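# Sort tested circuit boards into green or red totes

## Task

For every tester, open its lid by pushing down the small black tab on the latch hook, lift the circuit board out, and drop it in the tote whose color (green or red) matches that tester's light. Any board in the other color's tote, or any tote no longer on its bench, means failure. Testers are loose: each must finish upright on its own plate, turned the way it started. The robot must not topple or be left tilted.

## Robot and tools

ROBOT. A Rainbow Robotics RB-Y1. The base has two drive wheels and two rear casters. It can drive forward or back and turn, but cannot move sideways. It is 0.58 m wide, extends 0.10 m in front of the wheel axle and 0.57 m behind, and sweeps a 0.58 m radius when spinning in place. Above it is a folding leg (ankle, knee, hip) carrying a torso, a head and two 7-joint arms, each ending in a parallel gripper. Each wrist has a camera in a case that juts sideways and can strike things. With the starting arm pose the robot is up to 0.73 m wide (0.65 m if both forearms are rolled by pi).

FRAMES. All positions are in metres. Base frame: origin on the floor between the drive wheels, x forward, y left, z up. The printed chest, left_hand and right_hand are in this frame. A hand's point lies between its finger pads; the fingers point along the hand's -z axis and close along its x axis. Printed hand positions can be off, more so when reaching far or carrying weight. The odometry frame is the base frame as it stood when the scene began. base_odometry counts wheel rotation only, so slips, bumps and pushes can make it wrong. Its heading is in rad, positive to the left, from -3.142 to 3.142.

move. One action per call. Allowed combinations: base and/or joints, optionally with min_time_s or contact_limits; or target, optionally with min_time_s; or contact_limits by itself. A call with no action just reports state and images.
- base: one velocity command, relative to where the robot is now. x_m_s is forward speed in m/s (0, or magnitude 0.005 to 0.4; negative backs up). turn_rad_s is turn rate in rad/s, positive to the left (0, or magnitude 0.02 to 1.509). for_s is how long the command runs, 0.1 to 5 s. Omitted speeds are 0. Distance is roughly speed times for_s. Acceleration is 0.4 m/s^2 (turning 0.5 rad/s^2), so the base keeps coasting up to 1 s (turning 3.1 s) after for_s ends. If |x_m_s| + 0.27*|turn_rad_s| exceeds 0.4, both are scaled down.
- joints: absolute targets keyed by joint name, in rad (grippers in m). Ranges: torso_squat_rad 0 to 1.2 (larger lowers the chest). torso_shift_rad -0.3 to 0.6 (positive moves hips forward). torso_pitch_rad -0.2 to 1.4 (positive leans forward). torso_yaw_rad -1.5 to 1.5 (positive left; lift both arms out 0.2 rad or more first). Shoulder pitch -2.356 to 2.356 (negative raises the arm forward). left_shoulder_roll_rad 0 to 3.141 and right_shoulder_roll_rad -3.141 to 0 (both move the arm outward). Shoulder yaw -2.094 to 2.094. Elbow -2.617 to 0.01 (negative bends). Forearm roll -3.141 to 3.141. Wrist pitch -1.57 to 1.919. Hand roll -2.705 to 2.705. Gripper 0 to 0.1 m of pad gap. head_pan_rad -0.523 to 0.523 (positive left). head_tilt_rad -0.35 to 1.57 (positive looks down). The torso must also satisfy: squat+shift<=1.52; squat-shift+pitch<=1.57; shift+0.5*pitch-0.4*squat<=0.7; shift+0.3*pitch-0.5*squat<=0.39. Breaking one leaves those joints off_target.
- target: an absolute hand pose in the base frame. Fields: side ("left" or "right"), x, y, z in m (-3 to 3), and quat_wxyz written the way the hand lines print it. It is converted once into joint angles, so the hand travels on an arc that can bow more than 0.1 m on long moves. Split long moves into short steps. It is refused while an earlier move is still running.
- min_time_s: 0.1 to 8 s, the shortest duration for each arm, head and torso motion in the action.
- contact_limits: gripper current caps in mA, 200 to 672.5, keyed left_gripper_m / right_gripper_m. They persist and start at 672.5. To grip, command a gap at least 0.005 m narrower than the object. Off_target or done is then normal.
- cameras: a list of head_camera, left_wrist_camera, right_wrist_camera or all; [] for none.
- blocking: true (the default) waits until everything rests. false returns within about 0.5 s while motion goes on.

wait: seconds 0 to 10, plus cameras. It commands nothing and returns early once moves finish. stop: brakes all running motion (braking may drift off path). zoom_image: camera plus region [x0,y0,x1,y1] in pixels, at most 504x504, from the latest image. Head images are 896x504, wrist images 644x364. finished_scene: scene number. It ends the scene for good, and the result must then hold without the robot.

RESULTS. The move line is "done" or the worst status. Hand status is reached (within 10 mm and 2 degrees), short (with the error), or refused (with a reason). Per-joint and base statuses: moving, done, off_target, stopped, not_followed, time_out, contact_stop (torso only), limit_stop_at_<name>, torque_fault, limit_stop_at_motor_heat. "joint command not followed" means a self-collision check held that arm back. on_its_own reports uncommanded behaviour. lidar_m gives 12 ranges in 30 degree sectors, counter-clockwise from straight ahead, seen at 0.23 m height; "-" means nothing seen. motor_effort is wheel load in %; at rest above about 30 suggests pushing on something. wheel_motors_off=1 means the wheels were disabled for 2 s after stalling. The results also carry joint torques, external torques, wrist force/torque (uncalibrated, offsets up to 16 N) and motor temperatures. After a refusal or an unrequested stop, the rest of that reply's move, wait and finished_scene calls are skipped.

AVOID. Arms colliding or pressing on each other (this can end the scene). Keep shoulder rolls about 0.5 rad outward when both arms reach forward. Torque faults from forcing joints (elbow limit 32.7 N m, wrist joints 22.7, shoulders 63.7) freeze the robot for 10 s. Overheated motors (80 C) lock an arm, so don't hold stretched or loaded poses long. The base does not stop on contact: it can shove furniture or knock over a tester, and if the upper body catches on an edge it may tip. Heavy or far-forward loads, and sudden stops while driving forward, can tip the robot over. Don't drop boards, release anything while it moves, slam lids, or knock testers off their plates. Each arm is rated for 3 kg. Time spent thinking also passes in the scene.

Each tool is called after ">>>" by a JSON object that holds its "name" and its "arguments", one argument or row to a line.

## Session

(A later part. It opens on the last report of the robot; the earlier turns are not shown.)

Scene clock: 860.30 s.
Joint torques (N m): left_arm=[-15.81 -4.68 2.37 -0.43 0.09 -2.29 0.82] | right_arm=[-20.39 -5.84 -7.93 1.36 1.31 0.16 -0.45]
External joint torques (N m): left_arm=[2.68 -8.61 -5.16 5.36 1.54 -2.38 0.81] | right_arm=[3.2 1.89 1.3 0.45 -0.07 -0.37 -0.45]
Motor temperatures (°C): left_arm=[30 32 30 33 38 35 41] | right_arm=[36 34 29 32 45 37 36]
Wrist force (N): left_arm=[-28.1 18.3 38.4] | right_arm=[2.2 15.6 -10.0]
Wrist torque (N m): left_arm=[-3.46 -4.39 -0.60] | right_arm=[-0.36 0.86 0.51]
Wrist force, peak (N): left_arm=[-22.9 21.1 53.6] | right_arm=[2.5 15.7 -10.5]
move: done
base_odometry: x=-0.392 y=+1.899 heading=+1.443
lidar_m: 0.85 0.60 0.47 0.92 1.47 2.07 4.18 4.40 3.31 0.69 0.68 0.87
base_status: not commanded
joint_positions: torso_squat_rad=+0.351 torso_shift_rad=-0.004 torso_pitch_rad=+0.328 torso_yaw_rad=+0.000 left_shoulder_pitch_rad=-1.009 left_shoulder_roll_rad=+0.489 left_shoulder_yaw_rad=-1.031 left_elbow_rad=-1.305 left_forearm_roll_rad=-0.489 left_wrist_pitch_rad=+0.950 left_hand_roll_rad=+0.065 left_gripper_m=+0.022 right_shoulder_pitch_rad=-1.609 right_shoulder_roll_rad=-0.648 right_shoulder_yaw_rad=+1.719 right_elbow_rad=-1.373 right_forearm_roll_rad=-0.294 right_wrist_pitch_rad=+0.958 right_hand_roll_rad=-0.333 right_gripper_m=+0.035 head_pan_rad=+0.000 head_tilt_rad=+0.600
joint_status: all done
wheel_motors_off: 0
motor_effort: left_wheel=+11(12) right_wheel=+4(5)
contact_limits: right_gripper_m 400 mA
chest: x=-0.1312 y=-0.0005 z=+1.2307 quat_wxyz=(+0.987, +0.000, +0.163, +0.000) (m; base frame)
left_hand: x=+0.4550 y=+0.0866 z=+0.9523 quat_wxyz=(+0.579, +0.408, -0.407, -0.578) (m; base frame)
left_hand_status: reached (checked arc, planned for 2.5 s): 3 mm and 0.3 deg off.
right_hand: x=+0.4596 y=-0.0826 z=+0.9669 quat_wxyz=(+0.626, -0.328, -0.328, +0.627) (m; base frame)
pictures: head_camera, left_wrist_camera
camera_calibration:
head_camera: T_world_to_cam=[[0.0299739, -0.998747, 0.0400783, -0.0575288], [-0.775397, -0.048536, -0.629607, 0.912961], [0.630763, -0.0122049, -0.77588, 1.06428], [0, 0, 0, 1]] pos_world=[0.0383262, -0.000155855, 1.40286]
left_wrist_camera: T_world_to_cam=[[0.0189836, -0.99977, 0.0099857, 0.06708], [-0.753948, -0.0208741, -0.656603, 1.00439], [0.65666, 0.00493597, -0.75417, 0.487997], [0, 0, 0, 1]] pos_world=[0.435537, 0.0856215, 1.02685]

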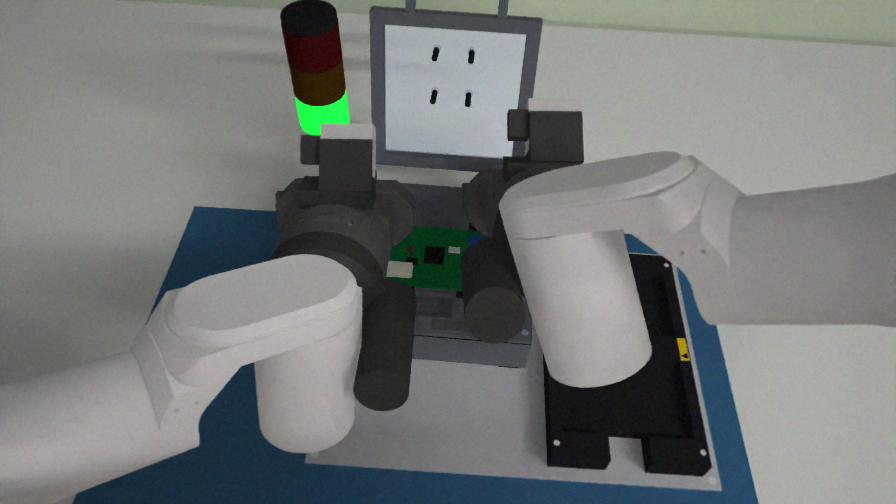

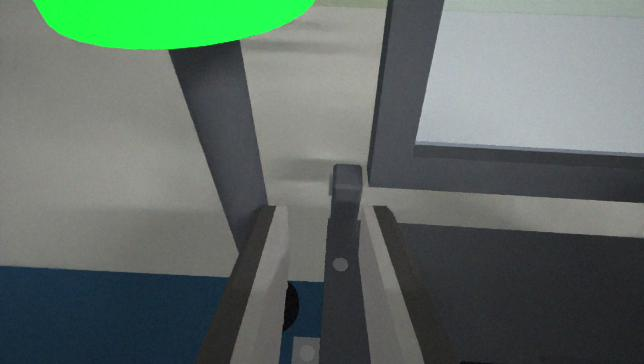

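>>> {"name": "move", "arguments": {
  "target": {"side":"left","x":0.41,"y":0.087,"z":1.0,"quat_wxyz":[0.627,0.327,-0.327,-0.627]},
  "min_time_s": 2.5,
  "cameras": []
}}

>>> {"name": "move", "arguments": {
  "target": {"side":"right","x":0.42,"y":-0.085,"z":1.03,"quat_wxyz":[0.627,-0.327,-0.327,0.627]},
  "min_time_s": 2.5,
  "cameras": []
}}

>>> {"name": "move", "arguments": {
  "target": {"side":"left","x":0.3,"y":0.22,"z":1.12,"quat_wxyz":[0.627,0.327,-0.327,-0.627]},
  "min_time_s": 2.5,
  "cameras": []
}}

>>> {"name": "move", "arguments": {
  "target": {"side":"right","x":0.30,"y":-0.2,"z":1.1,"quat_wxyz":[0.627,-0.327,-0.327,0.627]},
  "min_time_s": 2.5
}}

>>> {"name": "zoom_image", "arguments": {
  "camera": "head_camera",
  "region": [290, 100, 670, 480]
}}

Scene clock: 886.87 s.
Joint torques (N m): left_arm=[-17.4 5.72 9.83 -6.17 -0.93 -0.28 -0.19] | right_arm=[-20.07 -5.78 -7.93 1.22 1.4 0.3 -0.29]
External joint torques (N m): left_arm=[0.27 1.26 1.07 -0.03 0.48 0.31 -0.2] | right_arm=[3.51 1.92 1.29 0.33 0.02 -0.23 -0.28]
Motor temperatures (°C): left_arm=[30 32 29 33 38 35 41] | right_arm=[36 34 29 32 45 37 36]
Wrist force (N): left_arm=[-2.0 -5.1 -6.8] | right_arm=[2.4 15.4 -10.1]
Wrist torque (N m): left_arm=[0.31 -0.41 -0.24] | right_arm=[-0.32 0.87 0.52]
Wrist force, peak (N): left_arm=[-28.2 18.5 38.8] | right_arm=[2.4 15.9 -10.3]
move: done
base_odometry: x=-0.392 y=+1.899 heading=+1.443
lidar_m: 0.85 0.60 0.48 0.92 1.48 2.08 4.17 4.40 3.33 0.69 0.68 0.87
base_status: not commanded
joint_positions: torso_squat_rad=+0.351 torso_shift_rad=-0.003 torso_pitch_rad=+0.330 torso_yaw_rad=-0.001 left_shoulder_pitch_rad=-1.012 left_shoulder_roll_rad=+0.616 left_shoulder_yaw_rad=-0.886 left_elbow_rad=-1.731 left_forearm_roll_rad=-0.010 left_wrist_pitch_rad=+1.262 left_hand_roll_rad=-0.321 left_gripper_m=+0.022 right_shoulder_pitch_rad=-1.609 right_shoulder_roll_rad=-0.648 right_shoulder_yaw_rad=+1.719 right_elbow_rad=-1.373 right_forearm_roll_rad=-0.294 right_wrist_pitch_rad=+0.958 right_hand_roll_rad=-0.333 right_gripper_m=+0.035 head_pan_rad=+0.000 head_tilt_rad=+0.600
joint_status: all done
wheel_motors_off: 0
motor_effort: left_wheel=+2(12) right_wheel=+0(6)
contact_limits: right_gripper_m 400 mA
chest: x=-0.1299 y=-0.0007 z=+1.2306 quat_wxyz=(+0.986, +0.000, +0.164, +0.000) (m; base frame)
left_hand: x=+0.4100 y=+0.0857 z=+0.9987 quat_wxyz=(+0.626, +0.327, -0.329, -0.627) (m; base frame)
left_hand_status: reached (checked arc, planned for 2.5 s): 2 mm and 0.2 deg off.
right_hand: x=+0.4602 y=-0.0831 z=+0.9656 quat_wxyz=(+0.627, -0.327, -0.327, +0.627) (m; base frame)
pictures: none
No camera images: "cameras" was empty.

Scene clock: 889.70 s.
Joint torques (N m): left_arm=[-17.43 5.7 9.68 -6.1 -0.91 -0.27 -0.16] | right_arm=[-21.36 -8.71 -11.3 -0.07 0.93 0.73 0.31]
External joint torques (N m): left_arm=[0.24 1.24 0.93 0.03 0.51 0.31 -0.17] | right_arm=[0.69 -1.11 -0.94 -0.49 -0.64 0.22 0.31]
Motor temperatures (°C): left_arm=[30 32 29 33 38 35 41] | right_arm=[36 34 29 32 45 37 36]
Wrist force (N): left_arm=[-1.7 -5.0 -6.6] | right_arm=[2.6 15.5 -10.0]
Wrist torque (N m): left_arm=[0.28 -0.38 -0.25] | right_arm=[-0.34 0.90 0.51]
Wrist force, peak (N): left_arm=[-1.8 -5.4 -7.0] | right_arm=[2.3 15.7 -10.3]
move: done
base_odometry: x=-0.392 y=+1.899 heading=+1.443
lidar_m: 0.84 0.61 0.48 0.91 1.48 2.08 4.16 4.40 3.31 0.69 0.68 0.89
base_status: not commanded
joint_positions: torso_squat_rad=+0.351 torso_shift_rad=-0.003 torso_pitch_rad=+0.330 torso_yaw_rad=-0.001 left_shoulder_pitch_rad=-1.012 left_shoulder_roll_rad=+0.616 left_shoulder_yaw_rad=-0.886 left_elbow_rad=-1.731 left_forearm_roll_rad=-0.010 left_wrist_pitch_rad=+1.262 left_hand_roll_rad=-0.321 left_gripper_m=+0.022 right_shoulder_pitch_rad=-1.715 right_shoulder_roll_rad=-0.818 right_shoulder_yaw_rad=+1.683 right_elbow_rad=-1.746 right_forearm_roll_rad=-0.375 right_wrist_pitch_rad=+1.165 right_hand_roll_rad=-0.322 right_gripper_m=+0.035 head_pan_rad=+0.000 head_tilt_rad=+0.600
joint_status: all done
wheel_motors_off: 0
motor_effort: left_wheel=+3(4) right_wheel=+2(3)
contact_limits: right_gripper_m 400 mA
chest: x=-0.1299 y=-0.0007 z=+1.2306 quat_wxyz=(+0.986, +0.000, +0.164, +0.000) (m; base frame)
left_hand: x=+0.4100 y=+0.0857 z=+0.9987 quat_wxyz=(+0.626, +0.327, -0.329, -0.627) (m; base frame)
right_hand: x=+0.4202 y=-0.0848 z=+1.0298 quat_wxyz=(+0.627, -0.327, -0.327, +0.627) (m; base frame)
right_hand_status: reached (checked arc, planned for 2.5 s): 0 mm and 0.0 deg off.
pictures: none
No camera images: "cameras" was empty.

Scene clock: 892.53 s.
Joint torques (N m): left_arm=[-9.32 10.68 9.71 -2.92 -1.07 -0.24 0.38] | right_arm=[-21.46 -8.34 -11.03 0.19 1.04 0.61 0.37]
External joint torques (N m): left_arm=[1.48 0.88 0.89 -0.04 0.45 0.22 0.37] | right_arm=[0.59 -0.73 -0.67 -0.23 -0.53 0.09 0.38]
Motor temperatures (°C): left_arm=[30 32 29 33 38 35 41] | right_arm=[36 34 29 32 45 37 36]
Wrist force (N): left_arm=[-1.6 -5.2 -6.5] | right_arm=[2.5 15.6 -10.0]
Wrist torque (N m): left_arm=[0.29 -0.39 -0.24] | right_arm=[-0.35 0.89 0.53]
Wrist force, peak (N): left_arm=[-1.9 -5.1 -7.3] | right_arm=[2.6 15.7 -10.3]
move: done
base_odometry: x=-0.392 y=+1.899 heading=+1.443
lidar_m: 0.85 0.60 0.48 0.92 1.48 2.08 4.18 4.39 3.32 0.69 0.68 0.87
base_status: not commanded
joint_positions: torso_squat_rad=+0.351 torso_shift_rad=-0.003 torso_pitch_rad=+0.330 torso_yaw_rad=-0.001 left_shoulder_pitch_rad=-0.732 left_shoulder_roll_rad=+1.289 left_shoulder_yaw_rad=-0.540 left_elbow_rad=-2.524 left_forearm_roll_rad=+0.359 left_wrist_pitch_rad=+1.424 left_hand_roll_rad=-0.249 left_gripper_m=+0.022 right_shoulder_pitch_rad=-1.715 right_shoulder_roll_rad=-0.818 right_shoulder_yaw_rad=+1.683 right_elbow_rad=-1.746 right_forearm_roll_rad=-0.375 right_wrist_pitch_rad=+1.165 right_hand_roll_rad=-0.322 right_gripper_m=+0.035 head_pan_rad=+0.000 head_tilt_rad=+0.600
joint_status: all done
wheel_motors_off: 0
motor_effort: left_wheel=+2(5) right_wheel=+3(4)
contact_limits: right_gripper_m 400 mA
chest: x=-0.1299 y=-0.0007 z=+1.2306 quat_wxyz=(+0.986, +0.000, +0.164, +0.000) (m; base frame)
left_hand: x=+0.3000 y=+0.2198 z=+1.1200 quat_wxyz=(+0.627, +0.327, -0.327, -0.627) (m; base frame)
left_hand_status: reached (checked arc, planned for 2.5 s): 0 mm and 0.0 deg off.
right_hand: x=+0.4202 y=-0.0848 z=+1.0298 quat_wxyz=(+0.627, -0.327, -0.327, +0.627) (m; base frame)
pictures: none
No camera images: "cameras" was empty.

Scene clock: 895.37 s.
Joint torques (N m): left_arm=[-9.41 10.7 9.71 -2.99 -1.06 -0.27 0.43] | right_arm=[-14.11 -6.96 -7.47 -0.87 1.58 0.81 -0.36]
External joint torques (N m): left_arm=[1.38 0.91 0.89 -0.11 0.46 0.2 0.42] | right_arm=[0.03 -0.82 1.28 -0.16 -0.06 0.22 -0.35]
Motor temperatures (°C): left_arm=[30 32 30 33 38 35 41] | right_arm=[36 34 29 32 45 37 36]
Wrist force (N): left_arm=[-1.5 -5.1 -6.7] | right_arm=[2.3 15.2 -10.3]
Wrist torque (N m): left_arm=[0.29 -0.38 -0.24] | right_arm=[-0.29 0.91 0.54]
Wrist force, peak (N): left_arm=[-1.6 -5.4 -6.7] | right_arm=[2.4 16.0 -10.3]
move: done
base_odometry: x=-0.392 y=+1.899 heading=+1.443
lidar_m: 0.85 0.60 0.48 0.91 1.48 2.09 4.17 4.40 3.32 0.69 0.68 0.88
base_status: not commanded
joint_positions: torso_squat_rad=+0.351 torso_shift_rad=-0.003 torso_pitch_rad=+0.330 torso_yaw_rad=-0.001 left_shoulder_pitch_rad=-0.732 left_shoulder_roll_rad=+1.289 left_shoulder_yaw_rad=-0.540 left_elbow_rad=-2.524 left_forearm_roll_rad=+0.359 left_wrist_pitch_rad=+1.424 left_hand_roll_rad=-0.249 left_gripper_m=+0.022 right_shoulder_pitch_rad=-1.760 right_shoulder_roll_rad=-1.419 right_shoulder_yaw_rad=+1.744 right_elbow_rad=-2.495 right_forearm_roll_rad=-0.300 right_wrist_pitch_rad=+1.306 right_hand_roll_rad=-0.370 right_gripper_m=+0.035 head_pan_rad=+0.000 head_tilt_rad=+0.600
joint_status: all done
wheel_motors_off: 0
motor_effort: left_wheel=+4(5) right_wheel=+1(3)
contact_limits: right_gripper_m 400 mA
chest: x=-0.1299 y=-0.0007 z=+1.2306 quat_wxyz=(+0.986, +0.000, +0.164, +0.000) (m; base frame)
left_hand: x=+0.3000 y=+0.2199 z=+1.1200 quat_wxyz=(+0.627, +0.327, -0.327, -0.627) (m; base frame)
right_hand: x=+0.3000 y=-0.1998 z=+1.1000 quat_wxyz=(+0.627, -0.327, -0.327, +0.627) (m; base frame)
right_hand_status: reached (checked arc, planned for 2.5 s): 0 mm and 0.0 deg off.
pictures: head_camera, left_wrist_camera, right_wrist_camera
camera_calibration:
head_camera: T_world_to_cam=[[0.0295276, -0.998767, 0.0399084, -0.0576249], [-0.77668, -0.0480576, -0.628059, 0.911742], [0.629202, -0.012451, -0.777142, 1.06474], [0, 0, 0, 1]] pos_world=[0.039895, -0.000480598, 1.40238]
left_wrist_camera: T_world_to_cam=[[0.0192232, -0.999801, 0.0052879, 0.206778], [-0.899824, -0.0196059, -0.435812, 0.796638], [0.435829, 0.0036195, -0.900022, 0.945491], [0, 0, 0, 1]] pos_world=[0.300787, 0.218934, 1.19705]
right_wrist_camera: T_world_to_cam=[[0.00254182, -0.999647, -0.0264575, -0.168943], [-0.876865, 0.0104909, -0.480622, 0.827088], [0.480729, 0.0244213, -0.876529, 0.896513], [0, 0, 0, 1]] pos_world=[0.294694, -0.199454, 1.17887]

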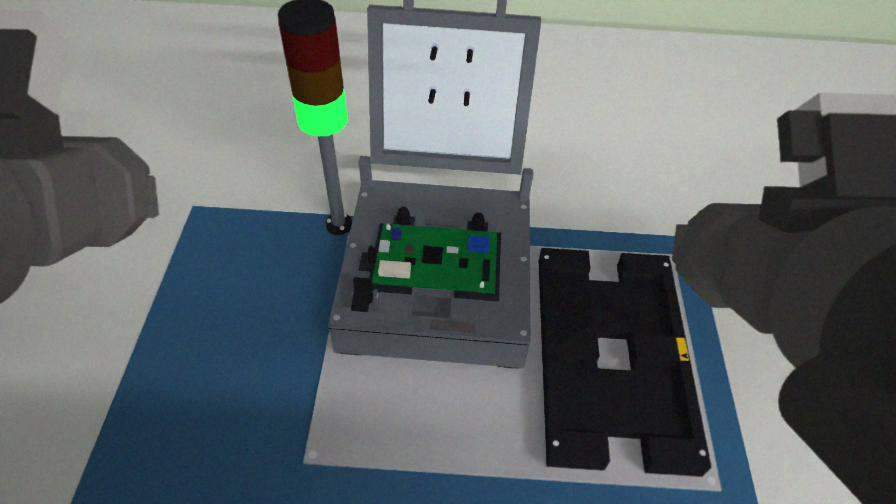

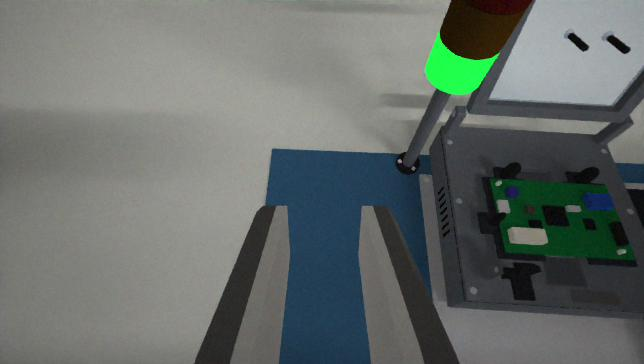

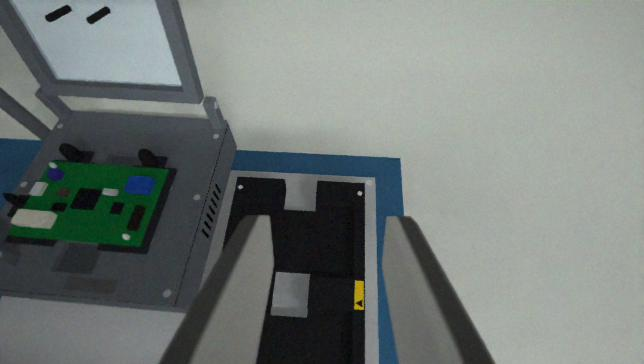

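Scaled by 1.326 from the camera's 896x504 image, which has a finer 1280x720 frame.

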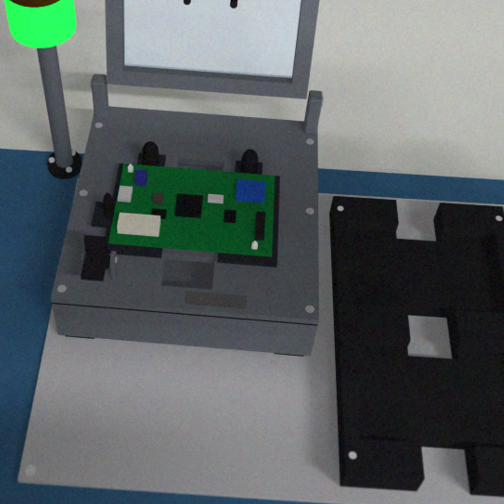

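>>> {"name": "move", "arguments": {
  "joints": {"head_tilt_rad":0.4,"left_gripper_m":0.045,"right_gripper_m":0.1},
  "cameras": ["head_camera"]
}}

>>> {"name": "zoom_image", "arguments": {
  "camera": "head_camera",
  "region": [330, 60, 590, 340]
}}

Scene clock: 903.73 s.
Joint torques (N m): left_arm=[-9.48 10.47 9.84 -2.92 -1.09 -0.17 0.39] | right_arm=[-14.37 -7.08 -7.24 -0.92 1.56 0.78 -0.31]
External joint torques (N m): left_arm=[1.31 0.68 1.03 -0.04 0.43 0.3 0.38] | right_arm=[-0.23 -0.94 1.51 -0.2 -0.07 0.19 -0.3]
Motor temperatures (°C): left_arm=[30 32 30 33 38 35 41] | right_arm=[36 34 29 32 45 37 36]
Wrist force (N): left_arm=[-1.5 -5.2 -6.7] | right_arm=[2.4 15.4 -10.2]
Wrist torque (N m): left_arm=[0.30 -0.36 -0.24] | right_arm=[-0.33 0.89 0.54]
Wrist force, peak (N): left_arm=[-1.4 -5.2 -7.0] | right_arm=[2.4 15.8 -10.3]
move: done
base_odometry: x=-0.392 y=+1.899 heading=+1.443
lidar_m: 0.85 0.60 0.48 0.91 1.48 2.08 4.17 4.40 3.32 0.69 0.68 0.88
base_status: not commanded
joint_positions: torso_squat_rad=+0.351 torso_shift_rad=-0.003 torso_pitch_rad=+0.330 torso_yaw_rad=-0.001 left_shoulder_pitch_rad=-0.732 left_shoulder_roll_rad=+1.289 left_shoulder_yaw_rad=-0.540 left_elbow_rad=-2.524 left_forearm_roll_rad=+0.359 left_wrist_pitch_rad=+1.424 left_hand_roll_rad=-0.249 left_gripper_m=+0.045 right_shoulder_pitch_rad=-1.760 right_shoulder_roll_rad=-1.419 right_shoulder_yaw_rad=+1.744 right_elbow_rad=-2.495 right_forearm_roll_rad=-0.300 right_wrist_pitch_rad=+1.306 right_hand_roll_rad=-0.370 right_gripper_m=+0.099 head_pan_rad=+0.000 head_tilt_rad=+0.400
joint_status: all done
wheel_motors_off: 0
motor_effort: left_wheel=+3(4) right_wheel=+2(4)
contact_limits: right_gripper_m 400 mA
chest: x=-0.1299 y=-0.0007 z=+1.2306 quat_wxyz=(+0.986, +0.000, +0.164, +0.000) (m; base frame)
left_hand: x=+0.3000 y=+0.2199 z=+1.1200 quat_wxyz=(+0.627, +0.327, -0.327, -0.627) (m; base frame)
right_hand: x=+0.3000 y=-0.1998 z=+1.1000 quat_wxyz=(+0.627, -0.327, -0.327, +0.627) (m; base frame)
pictures: head_camera
camera_calibration:
head_camera: T_world_to_cam=[[0.0208529, -0.998764, 0.0451129, -0.0653621], [-0.636432, -0.0480603, -0.769834, 1.11825], [0.771051, -0.012658, -0.636648, 0.872547], [0, 0, 0, 1]] pos_world=[0.0402769, -0.000493056, 1.41932]

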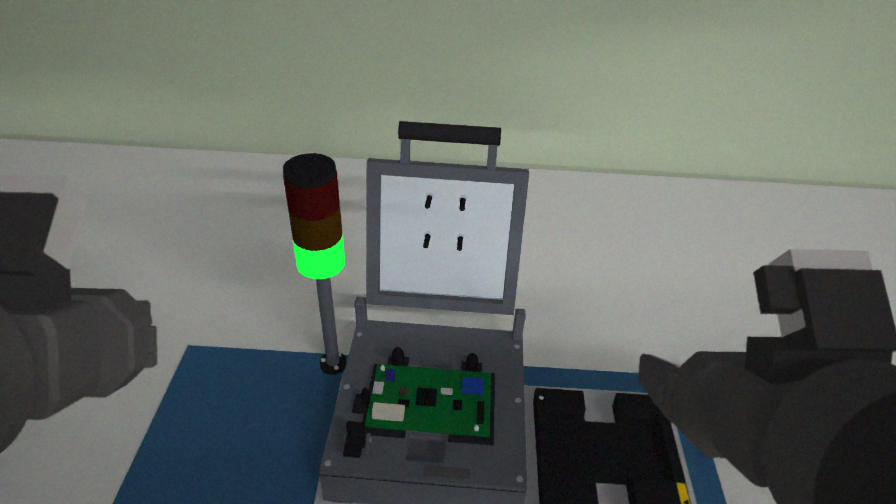

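Scaled by 1.800 from the camera's 896x504 image, which has a finer 1280x720 frame.

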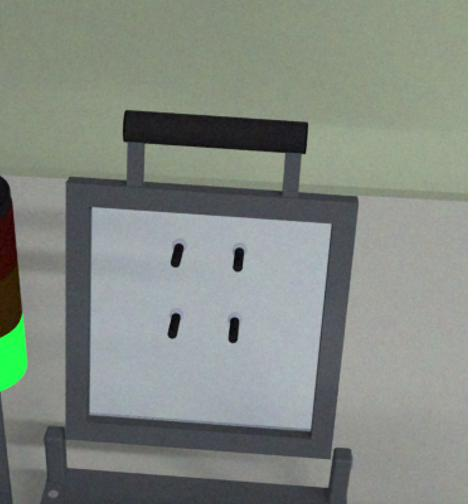

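>>> {"name": "move", "arguments": {
  "cameras": ["head_camera"]
}}

Scene clock: 933.17 s.
Joint torques (N m): left_arm=[-9.36 10.39 9.85 -3.04 -1.14 -0.26 0.39] | right_arm=[-14.44 -7.04 -7.31 -0.83 1.6 0.74 -0.35]
External joint torques (N m): left_arm=[1.43 0.6 1.04 -0.16 0.38 0.21 0.38] | right_arm=[-0.3 -0.9 1.44 -0.11 -0.04 0.15 -0.35]
Motor temperatures (°C): left_arm=[29 32 30 33 38 35 41] | right_arm=[36 34 29 32 45 37 36]
Wrist force (N): left_arm=[-1.3 -4.9 -6.7] | right_arm=[2.6 15.3 -10.2]
Wrist torque (N m): left_arm=[0.26 -0.35 -0.23] | right_arm=[-0.30 0.92 0.53]
Wrist force, peak (N): left_arm=[-1.6 -5.3 -6.9] | right_arm=[2.4 15.8 -10.6]
base_odometry: x=-0.392 y=+1.899 heading=+1.443
lidar_m: 0.85 0.60 0.47 0.92 1.47 2.08 4.18 4.39 3.32 0.68 0.68 0.87
base_status: not commanded
joint_positions: torso_squat_rad=+0.351 torso_shift_rad=-0.003 torso_pitch_rad=+0.330 torso_yaw_rad=-0.001 left_shoulder_pitch_rad=-0.732 left_shoulder_roll_rad=+1.289 left_shoulder_yaw_rad=-0.540 left_elbow_rad=-2.524 left_forearm_roll_rad=+0.359 left_wrist_pitch_rad=+1.424 left_hand_roll_rad=-0.249 left_gripper_m=+0.045 right_shoulder_pitch_rad=-1.760 right_shoulder_roll_rad=-1.419 right_shoulder_yaw_rad=+1.744 right_elbow_rad=-2.495 right_forearm_roll_rad=-0.300 right_wrist_pitch_rad=+1.306 right_hand_roll_rad=-0.370 right_gripper_m=+0.099 head_pan_rad=+0.000 head_tilt_rad=+0.400
joint_status: all done
wheel_motors_off: 0
motor_effort: left_wheel=+3(4) right_wheel=+2(4)
contact_limits: right_gripper_m 400 mA
chest: x=-0.1299 y=-0.0007 z=+1.2306 quat_wxyz=(+0.986, +0.000, +0.164, +0.000) (m; base frame)
left_hand: x=+0.3000 y=+0.2199 z=+1.1200 quat_wxyz=(+0.627, +0.327, -0.327, -0.627) (m; base frame)
right_hand: x=+0.3000 y=-0.1998 z=+1.1000 quat_wxyz=(+0.627, -0.327, -0.327, +0.627) (m; base frame)
pictures: head_camera
camera_calibration:
head_camera: T_world_to_cam=[[0.0208526, -0.998764, 0.0451131, -0.0653623], [-0.636432, -0.0480602, -0.769834, 1.11825], [0.771051, -0.0126584, -0.636648, 0.872547], [0, 0, 0, 1]] pos_world=[0.0402767, -0.000493041, 1.41932]

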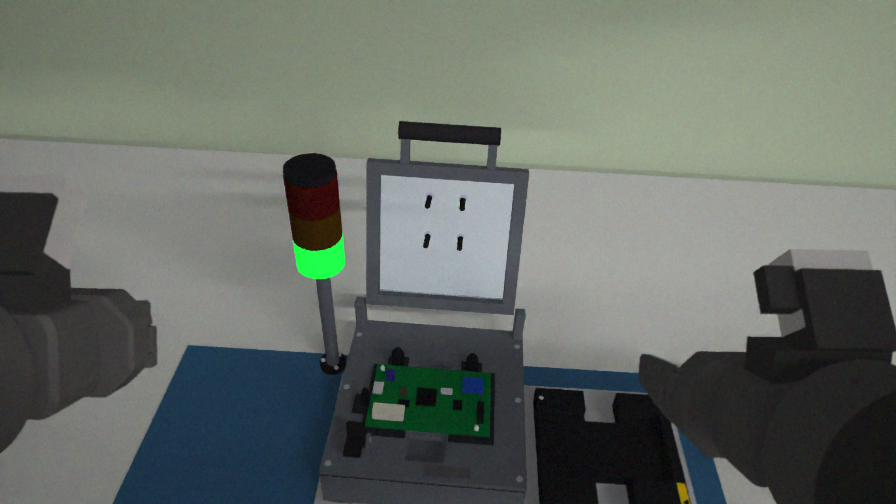

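>>> {"name": "move", "arguments": {
  "target": {"side":"right","x":0.40,"y":-0.08,"z":1.16,"quat_wxyz":[0.766,0,-0.643,0]},
  "min_time_s": 3,
  "cameras": []
}}

>>> {"name": "move", "arguments": {
  "joints": {"right_gripper_m":0.045},
  "cameras": []
}}

>>> {"name": "move", "arguments": {
  "target": {"side":"right","x":0.43,"y":-0.004,"z":1.162,"quat_wxyz":[0.766,0,-0.643,0]},
  "min_time_s": 3
}}

Scene clock: 960.17 s.
Joint torques (N m): left_arm=[-9.28 10.61 9.85 -3.07 -1.04 -0.23 0.41] | right_arm=[-16.46 -4.74 -11.53 -0.77 1.82 0.59 -0.11]
External joint torques (N m): left_arm=[1.51 0.82 1.03 -0.19 0.48 0.23 0.4] | right_arm=[3.2 2.22 -0.71 0.93 -0.21 0.21 -0.16]
Motor temperatures (°C): left_arm=[29 32 30 33 38 35 41] | right_arm=[36 34 29 32 45 36 36]
Wrist force (N): left_arm=[-1.5 -5.2 -6.8] | right_arm=[-3.9 10.7 -7.8]
Wrist torque (N m): left_arm=[0.29 -0.38 -0.22] | right_arm=[-0.10 0.49 0.45]
Wrist force, peak (N): left_arm=[-1.8 -5.4 -6.8] | right_arm=[2.2 16.0 -10.2]
move: done
base_odometry: x=-0.392 y=+1.899 heading=+1.443
lidar_m: 0.85 0.60 0.47 0.92 1.49 2.08 4.17 4.40 3.32 0.68 0.69 0.88
base_status: not commanded
joint_positions: torso_squat_rad=+0.351 torso_shift_rad=-0.003 torso_pitch_rad=+0.330 torso_yaw_rad=-0.001 left_shoulder_pitch_rad=-0.732 left_shoulder_roll_rad=+1.289 left_shoulder_yaw_rad=-0.540 left_elbow_rad=-2.524 left_forearm_roll_rad=+0.359 left_wrist_pitch_rad=+1.424 left_hand_roll_rad=-0.249 left_gripper_m=+0.045 right_shoulder_pitch_rad=-1.533 right_shoulder_roll_rad=-0.891 right_shoulder_yaw_rad=+1.386 right_elbow_rad=-2.063 right_forearm_roll_rad=+0.092 right_wrist_pitch_rad=+1.545 right_hand_roll_rad=-1.762 right_gripper_m=+0.099 head_pan_rad=+0.000 head_tilt_rad=+0.400
joint_status: all done
wheel_motors_off: 0
motor_effort: left_wheel=+3(4) right_wheel=+0(4)
contact_limits: right_gripper_m 400 mA
chest: x=-0.1299 y=-0.0007 z=+1.2306 quat_wxyz=(+0.986, +0.000, +0.164, +0.000) (m; base frame)
left_hand: x=+0.3000 y=+0.2199 z=+1.1200 quat_wxyz=(+0.627, +0.327, -0.327, -0.627) (m; base frame)
right_hand: x=+0.3992 y=-0.0801 z=+1.1605 quat_wxyz=(+0.767, +0.002, -0.641, +0.002) (m; base frame)
right_hand_status: reached (checked arc, planned for 3.0 s): 1 mm and 0.4 deg off.
pictures: none
No camera images: "cameras" was empty.

Scene clock: 961.30 s.
Joint torques (N m): left_arm=[-9.43 10.54 9.82 -3 -1.11 -0.2 0.44] | right_arm=[-16.69 -4.72 -11.67 -0.67 1.92 0.51 -0.14]
External joint torques (N m): left_arm=[1.36 0.75 1.01 -0.12 0.41 0.27 0.43] | right_arm=[2.97 2.24 -0.86 1.03 -0.11 0.12 -0.19]
Motor temperatures (°C): left_arm=[29 32 30 33 38 35 41] | right_arm=[36 34 29 32 45 36 36]
Wrist force (N): left_arm=[-1.5 -5.0 -6.6] | right_arm=[-3.8 11.0 -7.7]
Wrist torque (N m): left_arm=[0.27 -0.37 -0.23] | right_arm=[-0.14 0.51 0.45]
Wrist force, peak (N): left_arm=[-1.5 -5.3 -6.9] | right_arm=[-4.1 10.9 -7.9]
move: done
base_odometry: x=-0.392 y=+1.899 heading=+1.443
lidar_m: 0.85 0.59 0.48 0.92 1.48 2.08 4.17 4.40 3.32 0.69 0.68 0.87
base_status: not commanded
joint_positions: torso_squat_rad=+0.351 torso_shift_rad=-0.003 torso_pitch_rad=+0.330 torso_yaw_rad=-0.001 left_shoulder_pitch_rad=-0.732 left_shoulder_roll_rad=+1.289 left_shoulder_yaw_rad=-0.540 left_elbow_rad=-2.524 left_forearm_roll_rad=+0.359 left_wrist_pitch_rad=+1.424 left_hand_roll_rad=-0.249 left_gripper_m=+0.045 right_shoulder_pitch_rad=-1.533 right_shoulder_roll_rad=-0.891 right_shoulder_yaw_rad=+1.386 right_elbow_rad=-2.063 right_forearm_roll_rad=+0.092 right_wrist_pitch_rad=+1.545 right_hand_roll_rad=-1.762 right_gripper_m=+0.045 head_pan_rad=+0.000 head_tilt_rad=+0.400
joint_status: all done
wheel_motors_off: 0
motor_effort: left_wheel=+2(5) right_wheel=+1(4)
contact_limits: right_gripper_m 400 mA
chest: x=-0.1299 y=-0.0007 z=+1.2306 quat_wxyz=(+0.986, +0.000, +0.164, +0.000) (m; base frame)
left_hand: x=+0.3000 y=+0.2199 z=+1.1200 quat_wxyz=(+0.627, +0.327, -0.327, -0.627) (m; base frame)
right_hand: x=+0.3992 y=-0.0801 z=+1.1605 quat_wxyz=(+0.767, +0.002, -0.641, +0.002) (m; base frame)
pictures: none
No camera images: "cameras" was empty.

Scene clock: 964.63 s.
Joint torques (N m): left_arm=[-9.34 10.44 9.87 -3.01 -1.06 -0.23 0.41] | right_arm=[-21.39 -3.71 -11.77 -0.41 1.38 0 0.43]
External joint torques (N m): left_arm=[1.45 0.65 1.06 -0.13 0.46 0.24 0.4] | right_arm=[0.63 2.52 -0.86 1.05 -0.66 -0.3 0.37]
Motor temperatures (°C): left_arm=[29 32 30 33 38 35 41] | right_arm=[36 34 29 32 45 36 36]
Wrist force (N): left_arm=[-1.2 -5.1 -6.5] | right_arm=[-3.6 10.7 -7.8]
Wrist torque (N m): left_arm=[0.28 -0.35 -0.23] | right_arm=[-0.09 0.54 0.43]
Wrist force, peak (N): left_arm=[-1.2 -5.4 -6.9] | right_arm=[-4.2 10.7 -8.1]
move: done
base_odometry: x=-0.392 y=+1.899 heading=+1.443
lidar_m: 0.84 0.60 0.47 0.92 1.49 2.08 4.17 4.39 3.32 0.69 0.68 0.88
base_status: not commanded
joint_positions: torso_squat_rad=+0.351 torso_shift_rad=-0.003 torso_pitch_rad=+0.330 torso_yaw_rad=-0.001 left_shoulder_pitch_rad=-0.732 left_shoulder_roll_rad=+1.289 left_shoulder_yaw_rad=-0.540 left_elbow_rad=-2.524 left_forearm_roll_rad=+0.359 left_wrist_pitch_rad=+1.424 left_hand_roll_rad=-0.249 left_gripper_m=+0.045 right_shoulder_pitch_rad=-1.615 right_shoulder_roll_rad=-0.615 right_shoulder_yaw_rad=+1.361 right_elbow_rad=-1.745 right_forearm_roll_rad=+0.056 right_wrist_pitch_rad=+1.516 right_hand_roll_rad=-1.718 right_gripper_m=+0.045 head_pan_rad=+0.000 head_tilt_rad=+0.400
joint_status: all done
wheel_motors_off: 0
motor_effort: left_wheel=+2(4) right_wheel=+2(3)
contact_limits: right_gripper_m 400 mA
chest: x=-0.1299 y=-0.0007 z=+1.2306 quat_wxyz=(+0.986, +0.000, +0.164, +0.000) (m; base frame)
left_hand: x=+0.3000 y=+0.2199 z=+1.1200 quat_wxyz=(+0.627, +0.327, -0.327, -0.627) (m; base frame)
right_hand: x=+0.4298 y=-0.0044 z=+1.1621 quat_wxyz=(+0.766, +0.000, -0.643, +0.000) (m; base frame)
right_hand_status: reached (checked arc, planned for 3.0 s): 0 mm and 0.0 deg off.
pictures: head_camera, left_wrist_camera, right_wrist_camera
camera_calibration:
head_camera: T_world_to_cam=[[0.0208529, -0.998764, 0.0451131, -0.0653623], [-0.63643, -0.0480605, -0.769835, 1.11825], [0.771052, -0.0126581, -0.636646, 0.872545], [0, 0, 0, 1]] pos_world=[0.0402768, -0.000492972, 1.41932]
left_wrist_camera: T_world_to_cam=[[0.0192252, -0.999801, 0.00528701, 0.206779], [-0.899826, -0.0196073, -0.435808, 0.796633], [0.435825, 0.0036211, -0.900024, 0.945493], [0, 0, 0, 1]] pos_world=[0.300786, 0.218934, 1.19705]
right_wrist_camera: T_world_to_cam=[[-0.156364, 0.0200791, -0.987495, 1.21731], [-0.435248, 0.896084, 0.0871392, 0.122996], [0.886628, 0.443431, -0.131376, -0.154775], [0, 0, 0, 1]] pos_world=[0.381104, -0.0660254, 1.17103]

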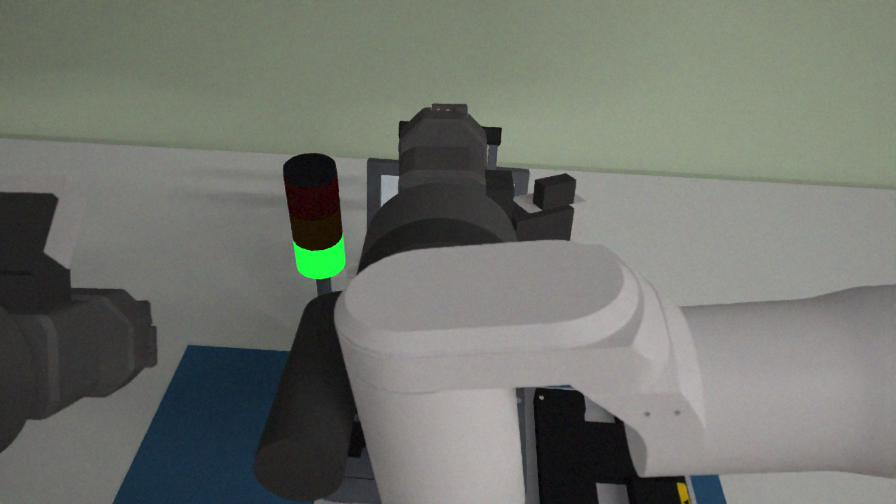

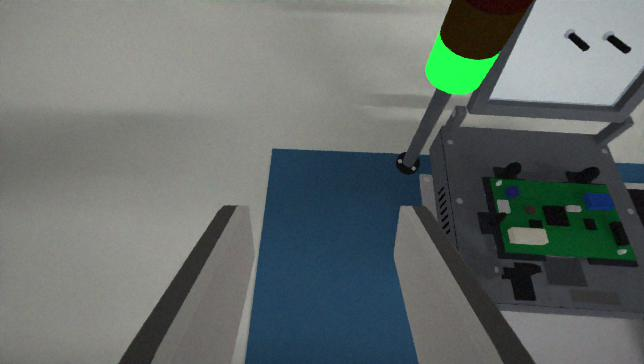

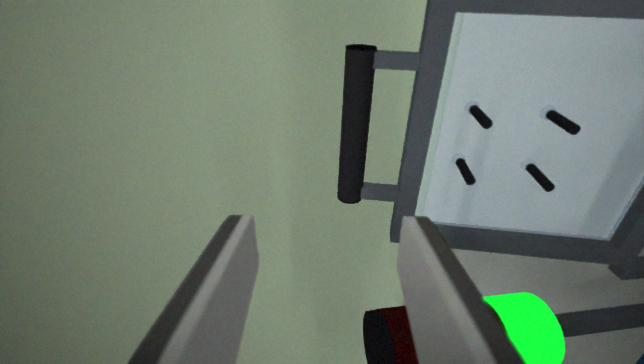

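>>> {"name": "move", "arguments": {
  "target": {"side":"right","x":0.47,"y":-0.01,"z":1.155,"quat_wxyz":[0.766,0,-0.643,0]},
  "min_time_s": 2,
  "cameras": []
}}

>>> {"name": "move", "arguments": {
  "target": {"side":"right","x":0.495,"y":-0.01,"z":1.150,"quat_wxyz":[0.766,0,-0.643,0]},
  "min_time_s": 2,
  "cameras": ["head_camera","right_wrist_camera"]
}}

Scene clock: 976.93 s.
Joint torques (N m): left_arm=[-9.53 10.48 9.82 -3.1 -1.12 -0.21 0.44] | right_arm=[-22.72 -4.02 -11.66 -0.25 1.32 0.01 -0.32]
External joint torques (N m): left_arm=[1.26 0.69 1 -0.22 0.4 0.26 0.43] | right_arm=[0.63 2.74 -0.88 0.89 -0.68 -0.3 -0.37]
Motor temperatures (°C): left_arm=[29 32 30 33 38 35 41] | right_arm=[36 34 29 32 45 36 36]
Wrist force (N): left_arm=[-1.4 -4.9 -6.5] | right_arm=[-3.8 10.6 -8.1]
Wrist torque (N m): left_arm=[0.27 -0.36 -0.23] | right_arm=[-0.08 0.51 0.43]
Wrist force, peak (N): left_arm=[-1.6 -4.9 -7.1] | right_arm=[-3.8 10.8 -8.0]
move: done
base_odometry: x=-0.392 y=+1.899 heading=+1.443
lidar_m: 0.85 0.60 0.48 0.92 1.48 2.08 4.17 4.40 3.32 0.68 0.68 0.87
base_status: not commanded
joint_positions: torso_squat_rad=+0.351 torso_shift_rad=-0.003 torso_pitch_rad=+0.330 torso_yaw_rad=-0.001 left_shoulder_pitch_rad=-0.732 left_shoulder_roll_rad=+1.289 left_shoulder_yaw_rad=-0.540 left_elbow_rad=-2.524 left_forearm_roll_rad=+0.359 left_wrist_pitch_rad=+1.424 left_hand_roll_rad=-0.249 left_gripper_m=+0.045 right_shoulder_pitch_rad=-1.622 right_shoulder_roll_rad=-0.599 right_shoulder_yaw_rad=+1.361 right_elbow_rad=-1.566 right_forearm_roll_rad=+0.054 right_wrist_pitch_rad=+1.355 right_hand_roll_rad=-1.725 right_gripper_m=+0.045 head_pan_rad=+0.000 head_tilt_rad=+0.400
joint_status: all done
wheel_motors_off: 0
motor_effort: left_wheel=+3(5) right_wheel=+2(3)
contact_limits: right_gripper_m 400 mA
chest: x=-0.1299 y=-0.0007 z=+1.2306 quat_wxyz=(+0.986, +0.000, +0.164, +0.000) (m; base frame)
left_hand: x=+0.3000 y=+0.2199 z=+1.1200 quat_wxyz=(+0.627, +0.327, -0.327, -0.627) (m; base frame)
right_hand: x=+0.4701 y=-0.0103 z=+1.1550 quat_wxyz=(+0.766, +0.000, -0.643, +0.000) (m; base frame)
right_hand_status: reached (checked arc, planned for 2.0 s): 0 mm and 0.0 deg off.
pictures: none
No camera images: "cameras" was empty.

Scene clock: 979.27 s.
Joint torques (N m): left_arm=[-9.44 10.4 9.9 -3.1 -1.07 -0.16 0.36] | right_arm=[-23.58 -4.75 -9.11 0.15 1.38 0.07 -0.28]
External joint torques (N m): left_arm=[1.35 0.61 1.08 -0.22 0.45 0.3 0.35] | right_arm=[0.64 2.28 1.33 1.09 -0.56 -0.25 -0.33]
Motor temperatures (°C): left_arm=[29 32 30 33 38 35 41] | right_arm=[36 34 29 32 45 36 36]
Wrist force (N): left_arm=[-1.6 -5.2 -6.6] | right_arm=[-3.6 10.7 -7.5]
Wrist torque (N m): left_arm=[0.31 -0.37 -0.22] | right_arm=[-0.10 0.51 0.44]
Wrist force, peak (N): left_arm=[-1.6 -5.2 -7.0] | right_arm=[-3.9 10.7 -8.0]
move: done
base_odometry: x=-0.392 y=+1.899 heading=+1.443
lidar_m: 0.85 0.60 0.47 0.91 1.48 2.08 4.17 4.40 3.32 0.68 0.69 0.88
base_status: not commanded
joint_positions: torso_squat_rad=+0.351 torso_shift_rad=-0.003 torso_pitch_rad=+0.330 torso_yaw_rad=-0.001 left_shoulder_pitch_rad=-0.732 left_shoulder_roll_rad=+1.289 left_shoulder_yaw_rad=-0.540 left_elbow_rad=-2.524 left_forearm_roll_rad=+0.359 left_wrist_pitch_rad=+1.424 left_hand_roll_rad=-0.249 left_gripper_m=+0.045 right_shoulder_pitch_rad=-1.631 right_shoulder_roll_rad=-0.564 right_shoulder_yaw_rad=+1.361 right_elbow_rad=-1.429 right_forearm_roll_rad=+0.054 right_wrist_pitch_rad=+1.253 right_hand_roll_rad=-1.729 right_gripper_m=+0.045 head_pan_rad=+0.000 head_tilt_rad=+0.400
joint_status: all done
wheel_motors_off: 0
motor_effort: left_wheel=+1(4) right_wheel=+3(3)
contact_limits: right_gripper_m 400 mA
chest: x=-0.1299 y=-0.0007 z=+1.2306 quat_wxyz=(+0.986, +0.000, +0.164, +0.000) (m; base frame)
left_hand: x=+0.3000 y=+0.2199 z=+1.1200 quat_wxyz=(+0.627, +0.327, -0.327, -0.627) (m; base frame)
right_hand: x=+0.4948 y=-0.0105 z=+1.1503 quat_wxyz=(+0.766, +0.000, -0.643, +0.000) (m; base frame)
right_hand_status: reached (checked arc, planned for 2.0 s): 1 mm and 0.0 deg off.
pictures: head_camera, right_wrist_camera
camera_calibration:
head_camera: T_world_to_cam=[[0.0208528, -0.998764, 0.0451131, -0.0653623], [-0.63643, -0.0480605, -0.769835, 1.11825], [0.771052, -0.0126581, -0.636646, 0.872545], [0, 0, 0, 1]] pos_world=[0.0402767, -0.000492917, 1.41932]
right_wrist_camera: T_world_to_cam=[[-0.156259, 0.0204542, -0.987504, 1.21591], [-0.435191, 0.896083, 0.0874238, 0.157339], [0.886674, 0.443414, -0.13112, -0.211547], [0, 0, 0, 1]] pos_world=[0.446043, -0.0720564, 1.15922]

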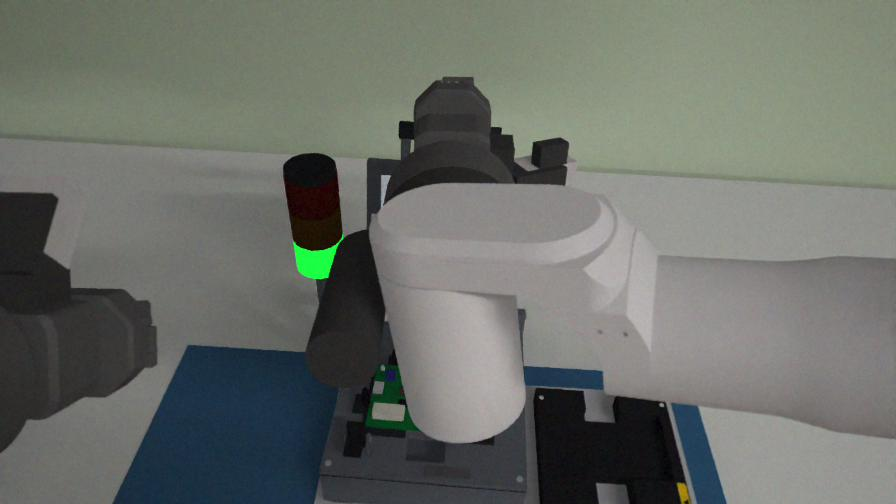

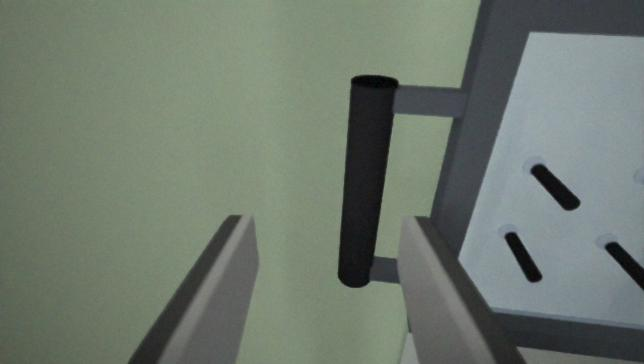

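>>> {"name": "move", "arguments": {
  "target": {"side":"right","x":0.508,"y":-0.015,"z":1.141,"quat_wxyz":[0.766,0,-0.643,0]},
  "min_time_s": 2,
  "cameras": []
}}

>>> {"name": "move", "arguments": {
  "target": {"side":"right","x":0.521,"y":-0.02,"z":1.138,"quat_wxyz":[0.766,0,-0.643,0]},
  "min_time_s": 2,
  "cameras": ["right_wrist_camera","head_camera"]
}}

Scene clock: 992.07 s.
Joint torques (N m): left_arm=[-9.42 10.28 9.88 -2.94 -1.1 -0.18 0.38] | right_arm=[-20.96 -4.54 -8.53 0.1 1.89 -0.01 -0.22]
External joint torques (N m): left_arm=[1.37 0.49 1.06 -0.06 0.42 0.28 0.37] | right_arm=[3.68 2.63 1.64 0.94 0.01 -0.36 -0.28]
Motor temperatures (°C): left_arm=[29 32 30 33 38 35 41] | right_arm=[36 34 29 32 45 36 36]
Wrist force (N): left_arm=[-1.3 -5.3 -6.6] | right_arm=[-3.9 10.7 -7.7]
Wrist torque (N m): left_arm=[0.31 -0.34 -0.23] | right_arm=[-0.11 0.48 0.45]
Wrist force, peak (N): left_arm=[-1.5 -5.3 -6.9] | right_arm=[-4.0 10.9 -7.8]
move: done
base_odometry: x=-0.392 y=+1.899 heading=+1.443
lidar_m: 0.85 0.61 0.48 0.92 1.48 2.08 4.17 4.39 3.32 0.68 0.68 0.88
base_status: not commanded
joint_positions: torso_squat_rad=+0.351 torso_shift_rad=-0.003 torso_pitch_rad=+0.330 torso_yaw_rad=-0.001 left_shoulder_pitch_rad=-0.732 left_shoulder_roll_rad=+1.289 left_shoulder_yaw_rad=-0.540 left_elbow_rad=-2.524 left_forearm_roll_rad=+0.359 left_wrist_pitch_rad=+1.424 left_hand_roll_rad=-0.249 left_gripper_m=+0.045 right_shoulder_pitch_rad=-1.624 right_shoulder_roll_rad=-0.549 right_shoulder_yaw_rad=+1.370 right_elbow_rad=-1.351 right_forearm_roll_rad=+0.067 right_wrist_pitch_rad=+1.189 right_hand_roll_rad=-1.746 right_gripper_m=+0.045 head_pan_rad=+0.000 head_tilt_rad=+0.400
joint_status: all done
wheel_motors_off: 0
motor_effort: left_wheel=+4(4) right_wheel=+2(4)
contact_limits: right_gripper_m 400 mA
chest: x=-0.1299 y=-0.0007 z=+1.2306 quat_wxyz=(+0.986, +0.000, +0.164, +0.000) (m; base frame)
left_hand: x=+0.3000 y=+0.2199 z=+1.1200 quat_wxyz=(+0.627, +0.327, -0.327, -0.627) (m; base frame)
right_hand: x=+0.5081 y=-0.0152 z=+1.1416 quat_wxyz=(+0.766, +0.000, -0.643, +0.000) (m; base frame)
right_hand_status: reached (checked arc, planned for 2.0 s): 1 mm and 0.1 deg off.
pictures: none
No camera images: "cameras" was empty.

Scene clock: 994.40 s.
Joint torques (N m): left_arm=[-9.52 10.41 9.88 -2.94 -1.11 -0.19 0.43] | right_arm=[-24.34 -4.58 -8.34 0.29 1.88 -0.01 -0.37]
External joint torques (N m): left_arm=[1.27 0.62 1.06 -0.06 0.41 0.28 0.42] | right_arm=[0.71 2.77 1.56 1 0.06 -0.37 -0.42]
Motor temperatures (°C): left_arm=[29 32 30 33 38 35 41] | right_arm=[36 34 29 32 45 36 36]
Wrist force (N): left_arm=[-1.4 -5.0 -6.7] | right_arm=[-3.8 10.6 -7.5]
Wrist torque (N m): left_arm=[0.27 -0.37 -0.23] | right_arm=[-0.08 0.50 0.45]
Wrist force, peak (N): left_arm=[-1.6 -5.3 -7.0] | right_arm=[-3.9 11.0 -8.0]
move: done
base_odometry: x=-0.392 y=+1.899 heading=+1.443
lidar_m: 0.85 0.60 0.48 0.92 1.48 2.08 4.17 4.40 3.32 0.69 0.69 0.88
base_status: not commanded
joint_positions: torso_squat_rad=+0.351 torso_shift_rad=-0.003 torso_pitch_rad=+0.330 torso_yaw_rad=-0.001 left_shoulder_pitch_rad=-0.732 left_shoulder_roll_rad=+1.289 left_shoulder_yaw_rad=-0.540 left_elbow_rad=-2.524 left_forearm_roll_rad=+0.359 left_wrist_pitch_rad=+1.424 left_hand_roll_rad=-0.249 left_gripper_m=+0.045 right_shoulder_pitch_rad=-1.625 right_shoulder_roll_rad=-0.538 right_shoulder_yaw_rad=+1.371 right_elbow_rad=-1.281 right_forearm_roll_rad=+0.070 right_wrist_pitch_rad=+1.130 right_hand_roll_rad=-1.752 right_gripper_m=+0.045 head_pan_rad=+0.000 head_tilt_rad=+0.400
joint_status: all done
wheel_motors_off: 0
motor_effort: left_wheel=+4(4) right_wheel=+1(3)
contact_limits: right_gripper_m 400 mA
chest: x=-0.1299 y=-0.0007 z=+1.2306 quat_wxyz=(+0.986, +0.000, +0.164, +0.000) (m; base frame)
left_hand: x=+0.3000 y=+0.2199 z=+1.1200 quat_wxyz=(+0.627, +0.327, -0.327, -0.627) (m; base frame)
right_hand: x=+0.5211 y=-0.0204 z=+1.1382 quat_wxyz=(+0.766, +0.000, -0.643, +0.000) (m; base frame)
right_hand_status: reached (checked arc, planned for 2.0 s): 0 mm and 0.0 deg off.
pictures: head_camera, right_wrist_camera
camera_calibration:
head_camera: T_world_to_cam=[[0.0208526, -0.998764, 0.0451132, -0.0653623], [-0.63643, -0.0480603, -0.769835, 1.11825], [0.771052, -0.0126583, -0.636646, 0.872545], [0, 0, 0, 1]] pos_world=[0.0402769, -0.000492945, 1.41932]
right_wrist_camera: T_world_to_cam=[[-0.156363, 0.0205267, -0.987486, 1.2083], [-0.435035, 0.896151, 0.0875133, 0.178532], [0.886733, 0.443275, -0.131195, -0.231993], [0, 0, 0, 1]] pos_world=[0.472316, -0.0819577, 1.14712]

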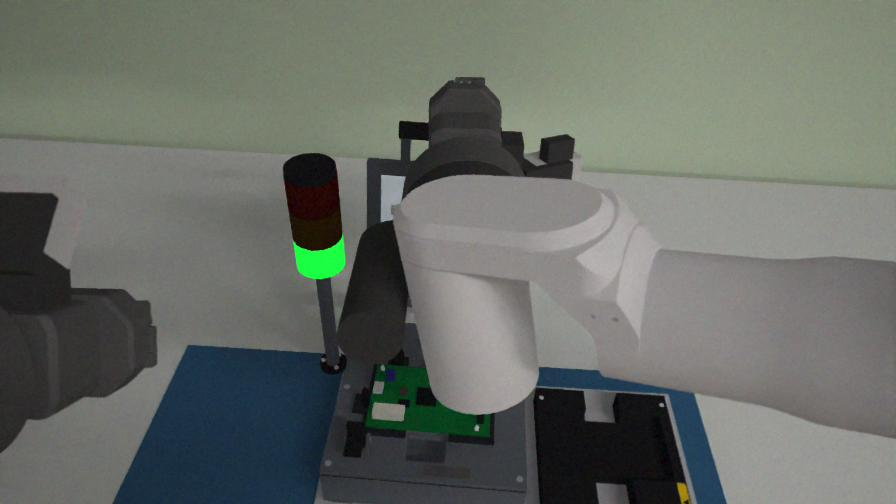

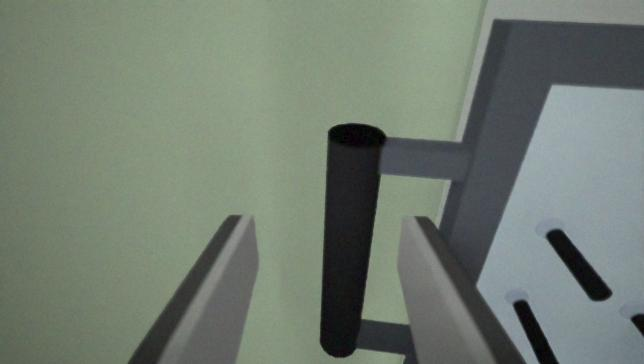

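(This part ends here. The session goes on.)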